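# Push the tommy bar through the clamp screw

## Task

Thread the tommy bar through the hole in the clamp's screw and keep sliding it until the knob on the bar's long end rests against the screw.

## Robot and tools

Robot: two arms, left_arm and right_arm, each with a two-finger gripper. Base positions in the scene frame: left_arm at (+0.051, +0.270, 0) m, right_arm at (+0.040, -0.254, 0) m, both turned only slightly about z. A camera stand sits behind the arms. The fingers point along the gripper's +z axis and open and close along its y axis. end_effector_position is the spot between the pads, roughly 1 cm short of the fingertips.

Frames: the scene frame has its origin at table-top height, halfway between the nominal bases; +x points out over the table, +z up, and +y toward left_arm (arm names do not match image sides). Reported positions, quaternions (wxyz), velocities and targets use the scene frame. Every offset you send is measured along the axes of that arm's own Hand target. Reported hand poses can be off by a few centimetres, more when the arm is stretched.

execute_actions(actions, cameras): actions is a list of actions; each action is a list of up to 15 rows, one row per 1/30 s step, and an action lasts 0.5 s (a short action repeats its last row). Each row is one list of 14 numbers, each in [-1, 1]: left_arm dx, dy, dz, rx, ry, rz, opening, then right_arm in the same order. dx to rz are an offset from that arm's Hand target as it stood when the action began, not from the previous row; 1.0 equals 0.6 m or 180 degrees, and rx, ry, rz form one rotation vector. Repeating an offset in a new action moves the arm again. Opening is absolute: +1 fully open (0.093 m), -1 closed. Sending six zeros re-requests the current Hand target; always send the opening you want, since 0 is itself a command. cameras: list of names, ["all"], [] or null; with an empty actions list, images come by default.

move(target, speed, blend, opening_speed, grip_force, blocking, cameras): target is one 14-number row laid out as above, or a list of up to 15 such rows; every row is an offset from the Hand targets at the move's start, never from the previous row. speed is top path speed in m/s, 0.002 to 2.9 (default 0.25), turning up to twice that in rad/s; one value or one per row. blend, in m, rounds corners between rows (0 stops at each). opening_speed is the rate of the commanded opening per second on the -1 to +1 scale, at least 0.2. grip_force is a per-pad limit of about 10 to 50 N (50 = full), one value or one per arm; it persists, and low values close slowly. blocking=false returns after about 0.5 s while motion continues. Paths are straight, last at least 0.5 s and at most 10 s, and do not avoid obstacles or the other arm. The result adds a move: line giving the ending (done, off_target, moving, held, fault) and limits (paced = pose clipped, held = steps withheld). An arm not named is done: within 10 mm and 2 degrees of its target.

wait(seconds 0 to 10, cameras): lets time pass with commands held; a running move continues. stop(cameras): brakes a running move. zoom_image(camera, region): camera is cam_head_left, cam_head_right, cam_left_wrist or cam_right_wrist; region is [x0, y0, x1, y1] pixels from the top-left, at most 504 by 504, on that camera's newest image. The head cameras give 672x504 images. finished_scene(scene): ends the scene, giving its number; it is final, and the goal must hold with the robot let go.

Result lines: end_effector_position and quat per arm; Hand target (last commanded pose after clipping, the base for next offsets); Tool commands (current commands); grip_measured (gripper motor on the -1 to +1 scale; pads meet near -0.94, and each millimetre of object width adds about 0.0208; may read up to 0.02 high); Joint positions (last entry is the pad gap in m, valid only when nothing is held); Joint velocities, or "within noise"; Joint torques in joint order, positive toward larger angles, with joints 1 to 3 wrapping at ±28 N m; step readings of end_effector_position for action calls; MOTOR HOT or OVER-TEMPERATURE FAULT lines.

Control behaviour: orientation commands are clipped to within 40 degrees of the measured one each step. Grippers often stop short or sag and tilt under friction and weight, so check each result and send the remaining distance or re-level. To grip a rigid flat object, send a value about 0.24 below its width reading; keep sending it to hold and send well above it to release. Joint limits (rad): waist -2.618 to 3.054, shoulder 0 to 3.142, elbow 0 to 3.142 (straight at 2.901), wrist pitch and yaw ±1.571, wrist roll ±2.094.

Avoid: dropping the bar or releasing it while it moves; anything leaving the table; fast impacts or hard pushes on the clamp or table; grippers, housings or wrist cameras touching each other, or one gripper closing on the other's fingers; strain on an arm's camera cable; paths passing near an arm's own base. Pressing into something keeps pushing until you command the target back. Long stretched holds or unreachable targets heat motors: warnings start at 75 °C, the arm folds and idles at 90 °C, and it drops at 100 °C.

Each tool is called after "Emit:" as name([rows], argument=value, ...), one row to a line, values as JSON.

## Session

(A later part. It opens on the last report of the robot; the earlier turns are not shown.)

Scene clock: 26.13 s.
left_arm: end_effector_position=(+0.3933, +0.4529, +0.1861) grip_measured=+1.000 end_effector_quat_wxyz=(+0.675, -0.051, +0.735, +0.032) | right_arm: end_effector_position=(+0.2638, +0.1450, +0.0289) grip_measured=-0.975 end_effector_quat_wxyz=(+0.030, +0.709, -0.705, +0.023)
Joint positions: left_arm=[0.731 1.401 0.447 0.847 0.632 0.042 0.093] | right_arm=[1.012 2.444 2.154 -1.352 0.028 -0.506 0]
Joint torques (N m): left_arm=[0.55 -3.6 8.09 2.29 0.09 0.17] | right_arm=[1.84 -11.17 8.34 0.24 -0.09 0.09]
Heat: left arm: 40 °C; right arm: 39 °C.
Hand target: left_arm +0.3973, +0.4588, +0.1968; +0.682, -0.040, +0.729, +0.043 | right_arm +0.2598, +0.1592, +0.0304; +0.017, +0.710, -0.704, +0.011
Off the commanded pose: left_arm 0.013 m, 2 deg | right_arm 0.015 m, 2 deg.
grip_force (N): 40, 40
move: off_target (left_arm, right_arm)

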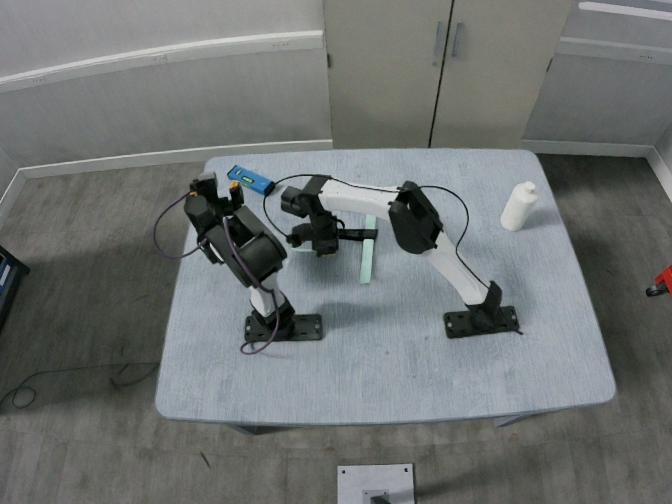

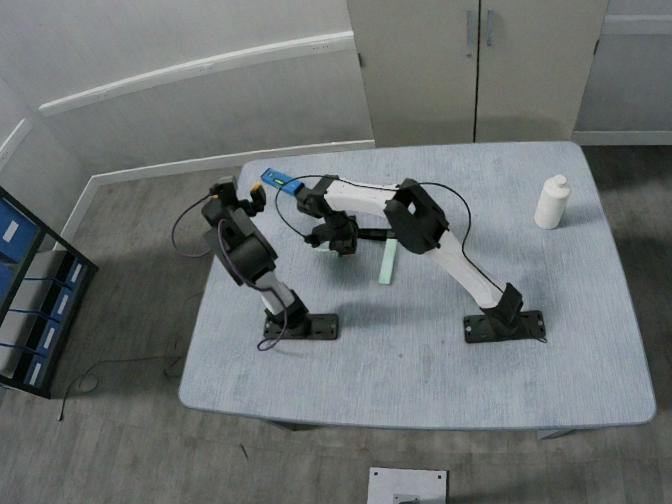

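Emit:
move(target=[0,0,0,0,0,0,1,0.1,0,0,0,0,0,-1], speed=0.15, cameras=["all"])

Emit:
zoom_image(camera="cam_head_left", region=[280, 220, 340, 280])

Emit:
zoom_image(camera="cam_head_right", region=[305, 220, 365, 280])

Scene clock: 27.47 s.
left_arm: end_effector_position=(+0.3933, +0.4529, +0.1861) grip_measured=+1.000 end_effector_quat_wxyz=(+0.675, -0.051, +0.735, +0.032) | right_arm: end_effector_position=(+0.2589, +0.0935, +0.0176) grip_measured=-0.975 end_effector_quat_wxyz=(+0.042, +0.705, -0.708, +0.024)
Joint positions: left_arm=[0.731 1.401 0.447 0.847 0.632 0.042 0.093] | right_arm=[0.962 2.257 1.782 -1.188 0.028 -0.546 0]
Joint torques (N m): left_arm=[0.54 -3.6 8.09 2.29 0.1 0.17] | right_arm=[0.38 -15.12 4.66 0.18 -0.04 -0.19]
Heat: left arm: 40 °C; right arm: 40 °C.
Hand target: left_arm +0.3973, +0.4588, +0.1968; +0.682, -0.040, +0.729, +0.043 | right_arm +0.2601, +0.0992, +0.0327; +0.017, +0.710, -0.704, +0.011
Off the commanded pose: left_arm 0.013 m, 2 deg | right_arm 0.016 m, 3 deg.
grip_force (N): 40, 40
move: off_target (left_arm, right_arm)

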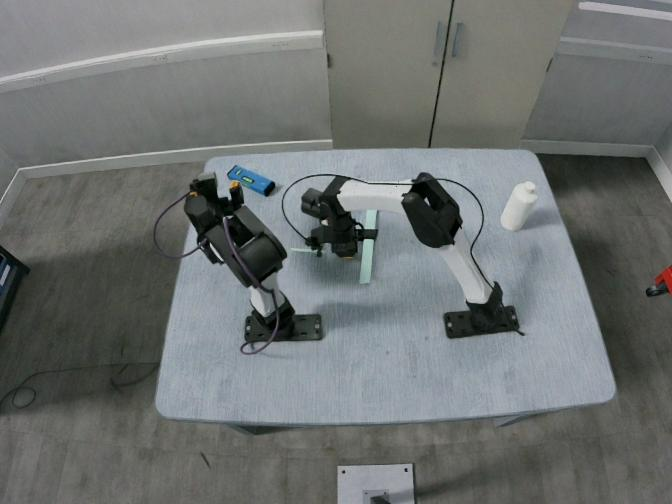

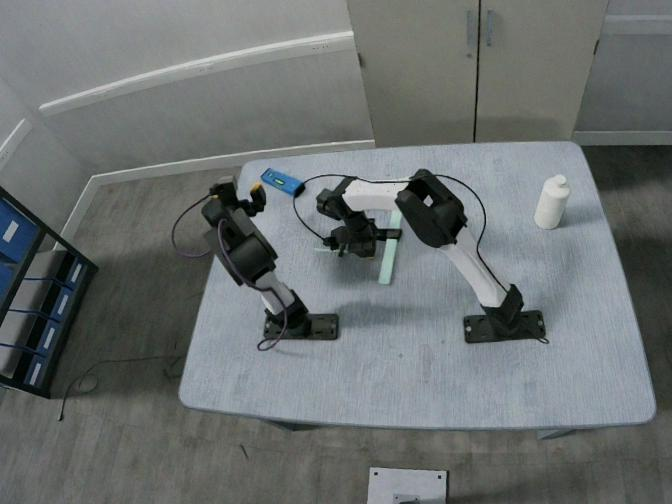

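Scaled by 8.400 from the camera's 672x504 image, which has a finer 960x720 frame.

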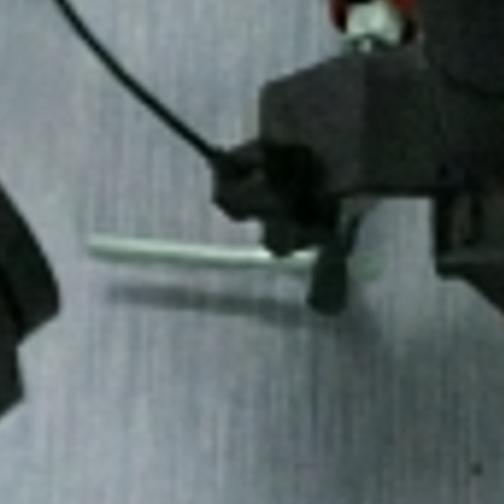

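Scaled by 8.400 from the camera's 672x504 image, which has a finer 960x720 frame.

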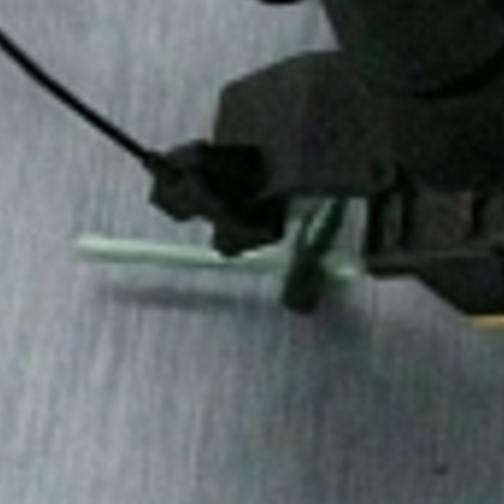

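Emit:
move(target=[0,0,0,0,0,0,1,0.25,0,-0.2,0,0,0,-1], speed=0.3, cameras=["all"])

Emit:
zoom_image(camera="cam_head_left", region=[285, 225, 335, 275])

Emit:
zoom_image(camera="cam_head_right", region=[310, 225, 360, 275])

Scene clock: 29.13 s.
left_arm: end_effector_position=(+0.3933, +0.4529, +0.1861) grip_measured=+1.000 end_effector_quat_wxyz=(+0.675, -0.051, +0.735, +0.032) | right_arm: end_effector_position=(+0.2645, -0.0437, +0.1523) grip_measured=-0.975 end_effector_quat_wxyz=(+0.021, +0.706, -0.708, +0.014)
Joint positions: left_arm=[0.731 1.401 0.447 0.847 0.632 0.042 0.093] | right_arm=[0.709 1.746 1.589 -1.456 0.028 -0.8 0]
Joint torques (N m): left_arm=[0.54 -3.6 8.09 2.29 0.09 0.18] | right_arm=[0.16 -8.87 6.09 0.03 0.04 -0.18]
Heat: left arm: 40 °C; right arm: 40 °C.
Hand target: left_arm +0.3973, +0.4588, +0.1968; +0.682, -0.040, +0.729, +0.043 | right_arm +0.2624, -0.0458, +0.1587; +0.017, +0.710, -0.704, +0.011
Off the commanded pose: left_arm 0.013 m, 2 deg | right_arm 0.007 m, 1 deg.
grip_force (N): 40, 40
move: off_target (left_arm)

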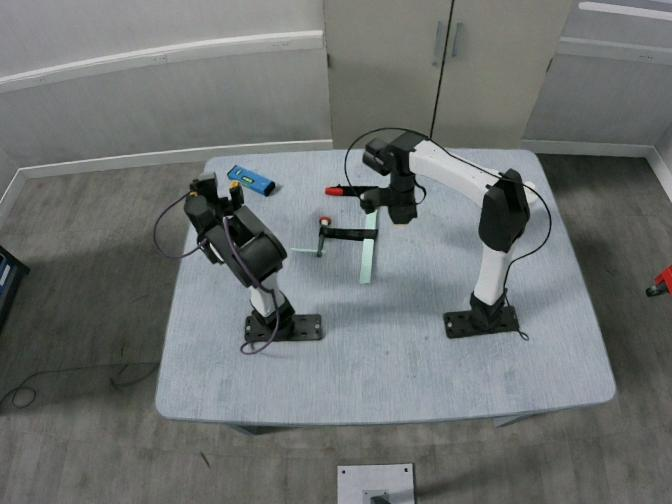

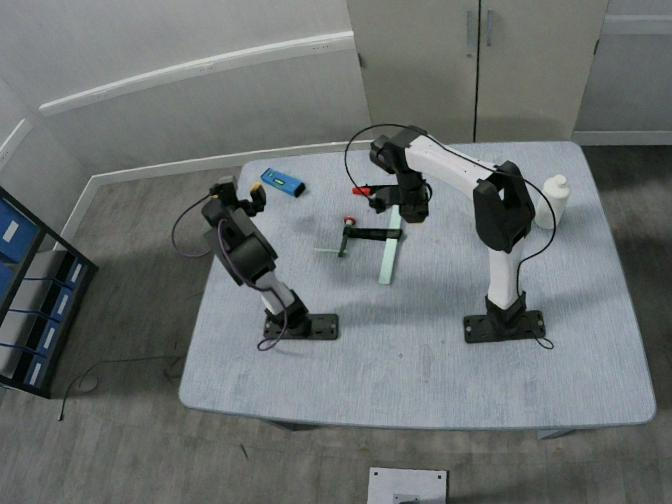

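Scaled by 10.080 from the camera's 672x504 image, which has a finer 960x720 frame.

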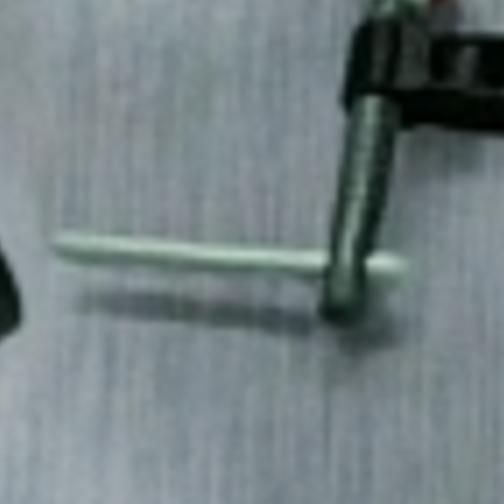

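Scaled by 10.080 from the camera's 672x504 image, which has a finer 960x720 frame.

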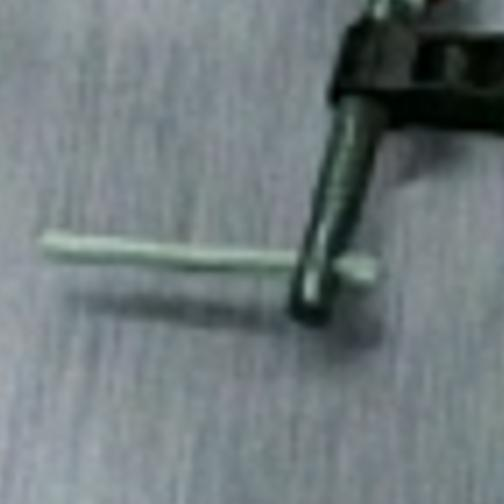

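Emit:
move([
  [0,0,0,0,0,0,1,-0.23,0,0.12,0,-0.139,0,-1],
  [0,0,0,0,0,0,1,-0.24,0,0.2,0,-0.139,0,-1],
], speed=0.2, blend=0.02, cameras=["all"])

Emit:
zoom_image(camera="cam_head_left", region=[285, 215, 365, 295])

Emit:
zoom_image(camera="cam_head_right", region=[310, 215, 390, 295])

Scene clock: 31.87 s.
left_arm: end_effector_position=(+0.3933, +0.4529, +0.1861) grip_measured=+1.000 end_effector_quat_wxyz=(+0.675, -0.051, +0.735, +0.032) | right_arm: end_effector_position=(+0.2634, +0.0861, +0.0320) grip_measured=-0.975 end_effector_quat_wxyz=(-0.129, +0.697, -0.693, -0.130)
Joint positions: left_arm=[0.731 1.401 0.447 0.847 0.632 0.042 0.093] | right_arm=[0.837 1.903 1.242 -0.618 -0.229 -0.647 0]
Joint torques (N m): left_arm=[0.54 -3.6 8.1 2.29 0.1 0.17] | right_arm=[1.14 -8.73 5.56 1 -0.32 0.06]
Heat: left arm: 40 °C; right arm: 40 °C.
Hand target: left_arm +0.3973, +0.4588, +0.1968; +0.682, -0.040, +0.729, +0.043 | right_arm +0.2603, +0.0932, +0.0330; -0.136, +0.695, -0.691, -0.143
Off the commanded pose: left_arm 0.013 m, 2 deg | right_arm 0.008 m, 2 deg.
grip_force (N): 40, 40
move: off_target (left_arm)

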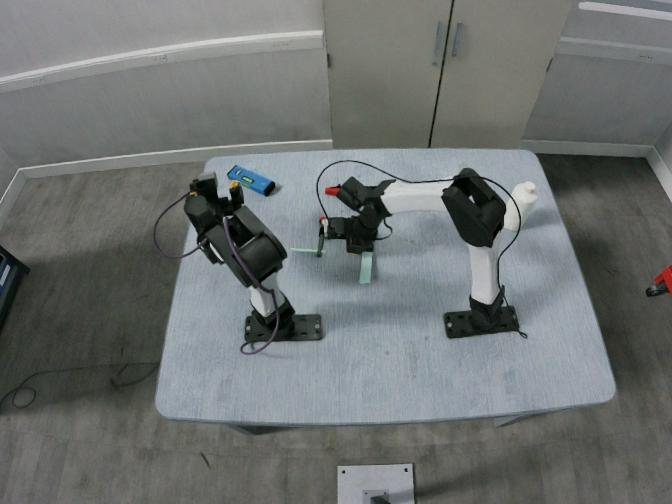

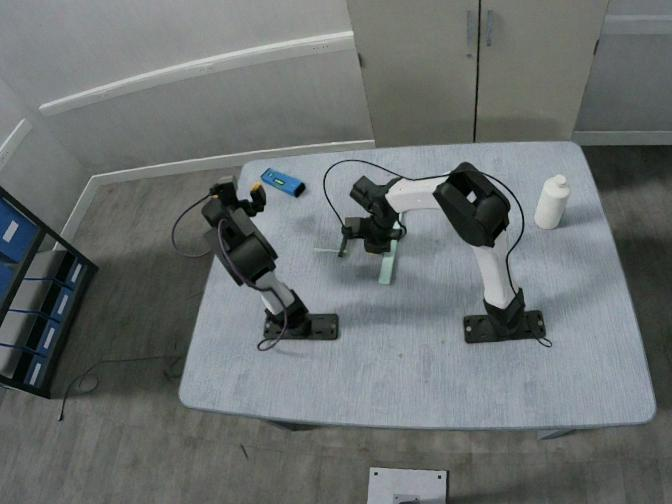

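Scaled by 6.300 from the camera's 672x504 image, which has a finer 960x720 frame.

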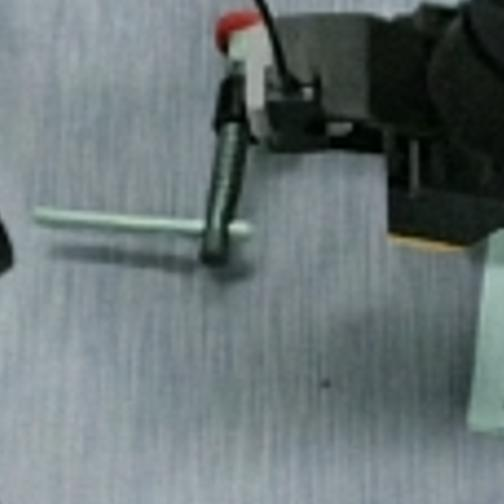

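Scaled by 6.300 from the camera's 672x504 image, which has a finer 960x720 frame.

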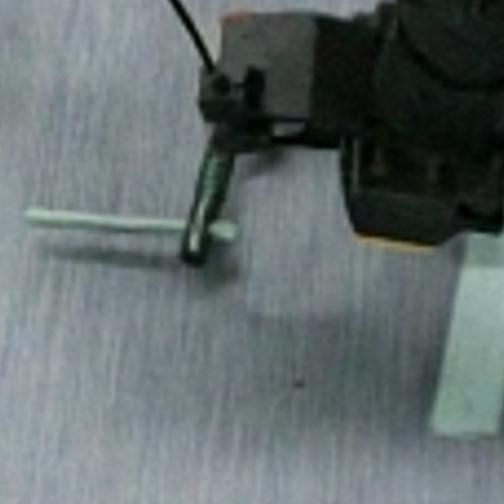

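Emit:
move(target=[0,0,0,0,0,0,1,-0.106,0,0.048,0,0,0,-1], speed=0.06, cameras=["all"])

Emit:
zoom_image(camera="cam_head_left", region=[285, 225, 335, 275])

Emit:
zoom_image(camera="cam_head_right", region=[310, 225, 360, 275])

Scene clock: 33.73 s.
left_arm: end_effector_position=(+0.3933, +0.4529, +0.1861) grip_measured=+1.000 end_effector_quat_wxyz=(+0.675, -0.051, +0.735, +0.032) | right_arm: end_effector_position=(+0.2569, +0.1460, +0.0222) grip_measured=-0.975 end_effector_quat_wxyz=(-0.114, +0.695, -0.697, -0.136)
Joint positions: left_arm=[0.731 1.401 0.447 0.847 0.632 0.042 0.093] | right_arm=[0.936 2.09 1.478 -0.673 -0.216 -0.543 0]
Joint torques (N m): left_arm=[0.55 -3.6 8.09 2.29 0.1 0.18] | right_arm=[1.72 -9.61 9.14 0.99 -0.08 0.04]
Heat: left arm: 41 °C; right arm: 40 °C.
Hand target: left_arm +0.3973, +0.4588, +0.1968; +0.682, -0.040, +0.729, +0.043 | right_arm +0.2597, +0.1632, +0.0311; -0.136, +0.695, -0.691, -0.143
Off the commanded pose: left_arm 0.013 m, 2 deg | right_arm 0.019 m, 3 deg.
grip_force (N): 40, 40
move: off_target (left_arm, right_arm)

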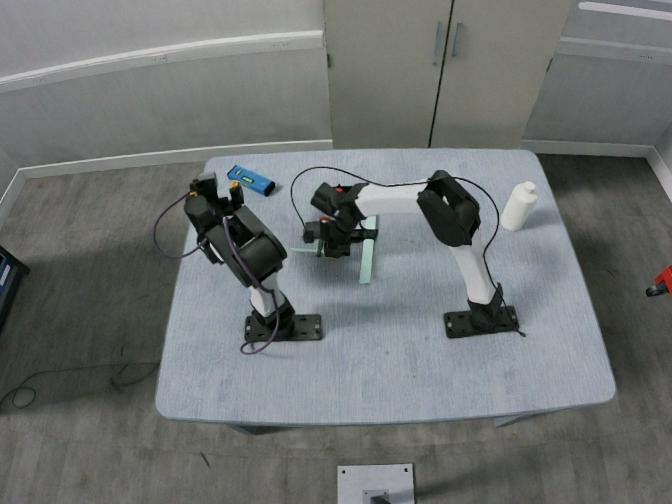

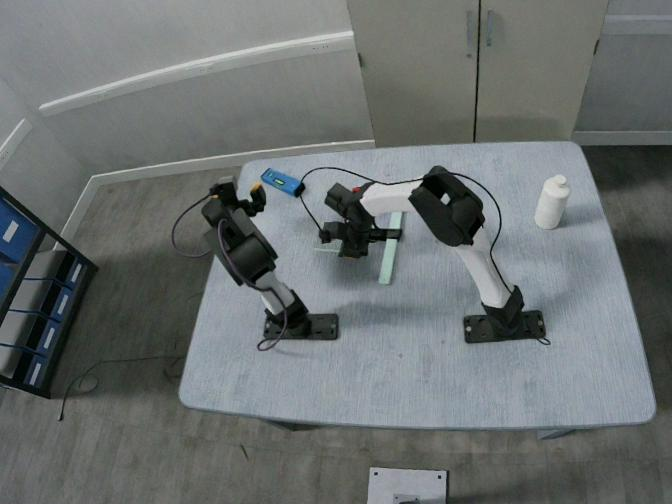

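Scaled by 10.080 from the camera's 672x504 image, which has a finer 960x720 frame.

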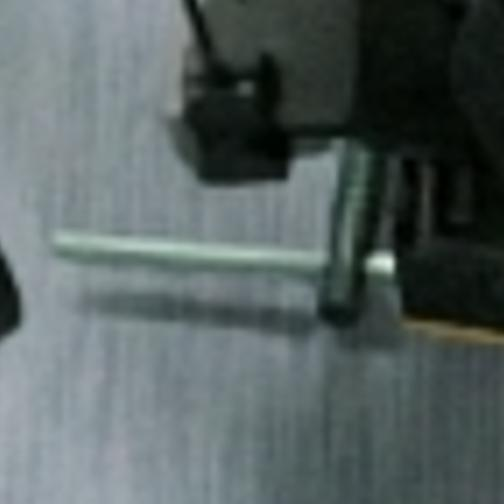

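Scaled by 10.080 from the camera's 672x504 image, which has a finer 960x720 frame.

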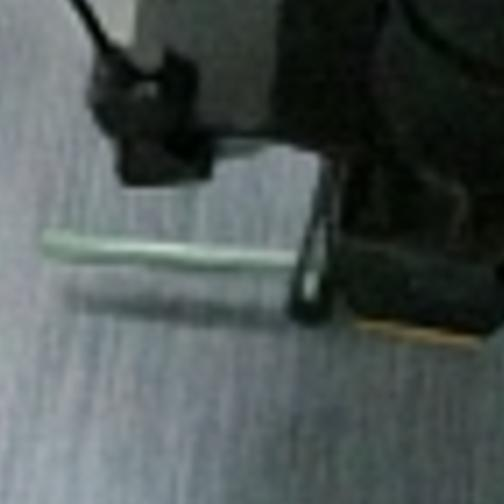

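Emit:
move(target=[0,0,0,0,0,0,1,-0.023,0,0.0,0,0,0,-1], speed=0.05, cameras=["all"])

Emit:
zoom_image(camera="cam_head_left", region=[285, 225, 335, 275])

Scene clock: 34.73 s.
left_arm: end_effector_position=(+0.3933, +0.4529, +0.1861) grip_measured=+1.000 end_effector_quat_wxyz=(+0.675, -0.051, +0.735, +0.032) | right_arm: end_effector_position=(+0.2567, +0.1473, +0.0234) grip_measured=-0.975 end_effector_quat_wxyz=(-0.097, +0.693, -0.704, -0.123)
Joint positions: left_arm=[0.731 1.401 0.447 0.847 0.632 0.042 0.093] | right_arm=[0.946 2.119 1.541 -0.744 -0.195 -0.527 0]
Joint torques (N m): left_arm=[0.55 -3.6 8.09 2.29 0.09 0.18] | right_arm=[2.25 -9.96 9.66 1.2 -0.23 0.01]
Heat: left arm: 41 °C; right arm: 40 °C.
Hand target: left_arm +0.3973, +0.4588, +0.1968; +0.682, -0.040, +0.729, +0.043 | right_arm +0.2596, +0.1758, +0.0364; -0.136, +0.695, -0.691, -0.143
Off the commanded pose: left_arm 0.013 m, 2 deg | right_arm 0.032 m, 5 deg.
grip_force (N): 40, 40
move: off_target (left_arm, right_arm)

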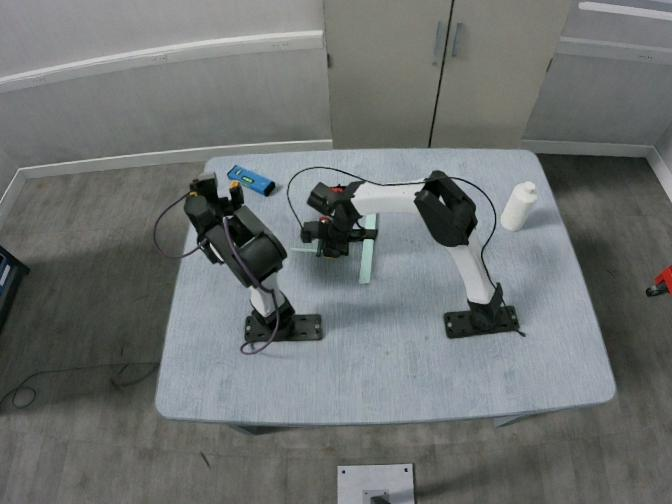

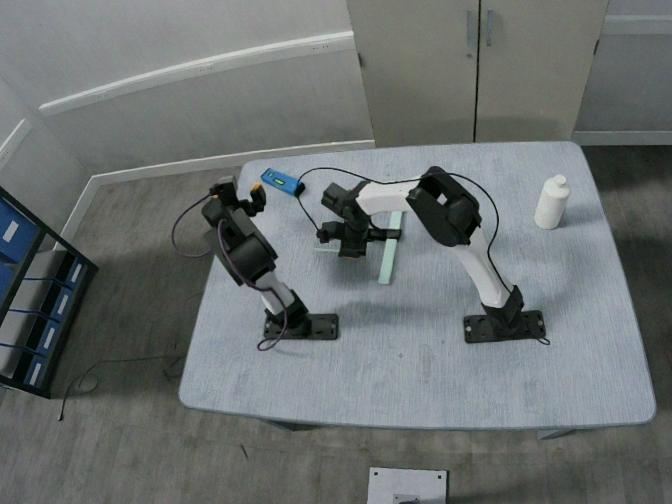

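Scaled by 10.080 from the camera's 672x504 image, which has a finer 960x720 frame.

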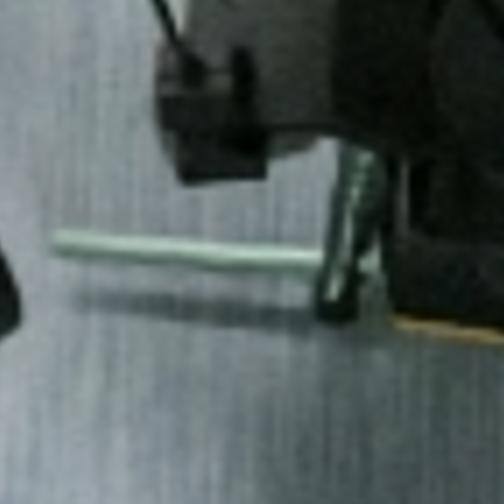

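Emit:
move([
  [0,0,0,0,0,0,1,0.1,0,-0.04,0,0,0,-1],
  [0,0,0,0,0,0,1,0.11,0,-0.2,0,0,0,-1],
], speed=0.2, cameras=["all"])

Emit:
zoom_image(camera="cam_head_right", region=[310, 225, 360, 275])

Scene clock: 37.13 s.
left_arm: end_effector_position=(+0.3933, +0.4529, +0.1861) grip_measured=+1.000 end_effector_quat_wxyz=(+0.675, -0.051, +0.735, +0.032) | right_arm: end_effector_position=(+0.2590, +0.0641, +0.1049) grip_measured=-0.975 end_effector_quat_wxyz=(-0.117, +0.692, -0.700, -0.132)
Joint positions: left_arm=[0.731 1.401 0.447 0.847 0.632 0.042 0.093] | right_arm=[0.804 1.773 1.382 -0.919 -0.243 -0.666 0]
Joint velocities: left_arm=[-0.002 0.002 -0.002 0.051 0.168 0.022 0] | right_arm=[within noise]
Joint torques (N m): left_arm=[0.55 -3.6 8.09 2.29 0.1 0.17] | right_arm=[-0.09 -10.02 8.46 0.68 -0.32 -0.13]
Heat: left arm: 41 °C; right arm: 41 °C.
Hand target: left_arm +0.3973, +0.4588, +0.1968; +0.682, -0.040, +0.729, +0.043 | right_arm +0.2612, +0.0686, +0.1215; -0.136, +0.695, -0.691, -0.143
Off the commanded pose: left_arm 0.013 m, 2 deg | right_arm 0.017 m, 3 deg.
grip_force (N): 40, 40
move: off_target (left_arm, right_arm)

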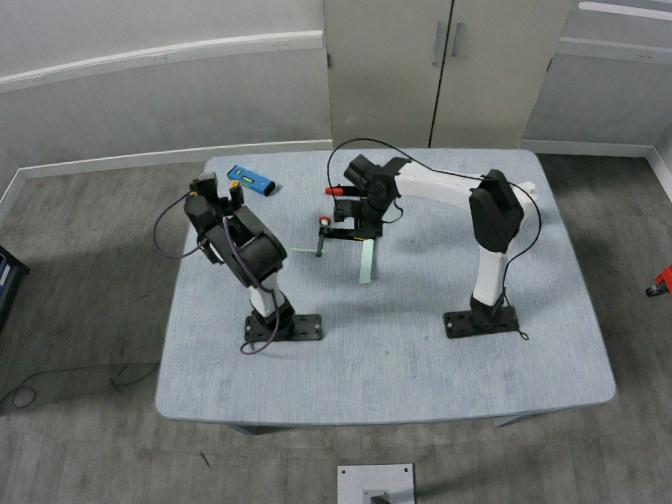

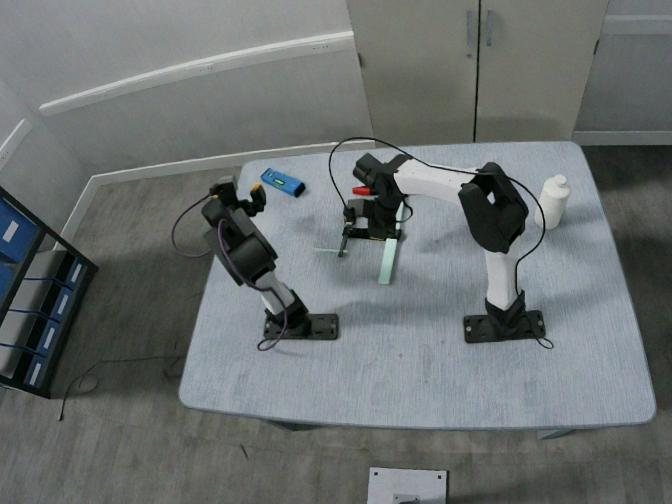

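Scaled by 10.080 from the camera's 672x504 image, which has a finer 960x720 frame.

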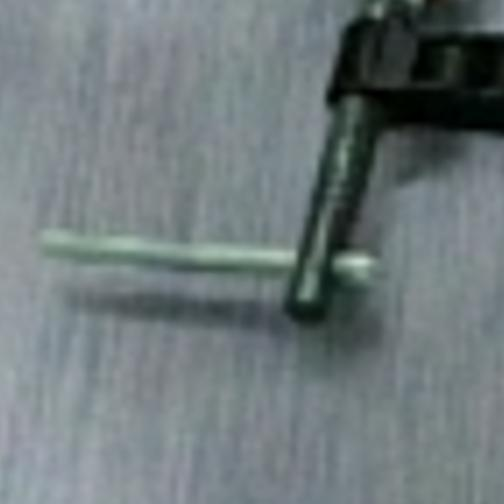

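Emit:
finished_scene(scene=2)

The scene is finished: the task was done.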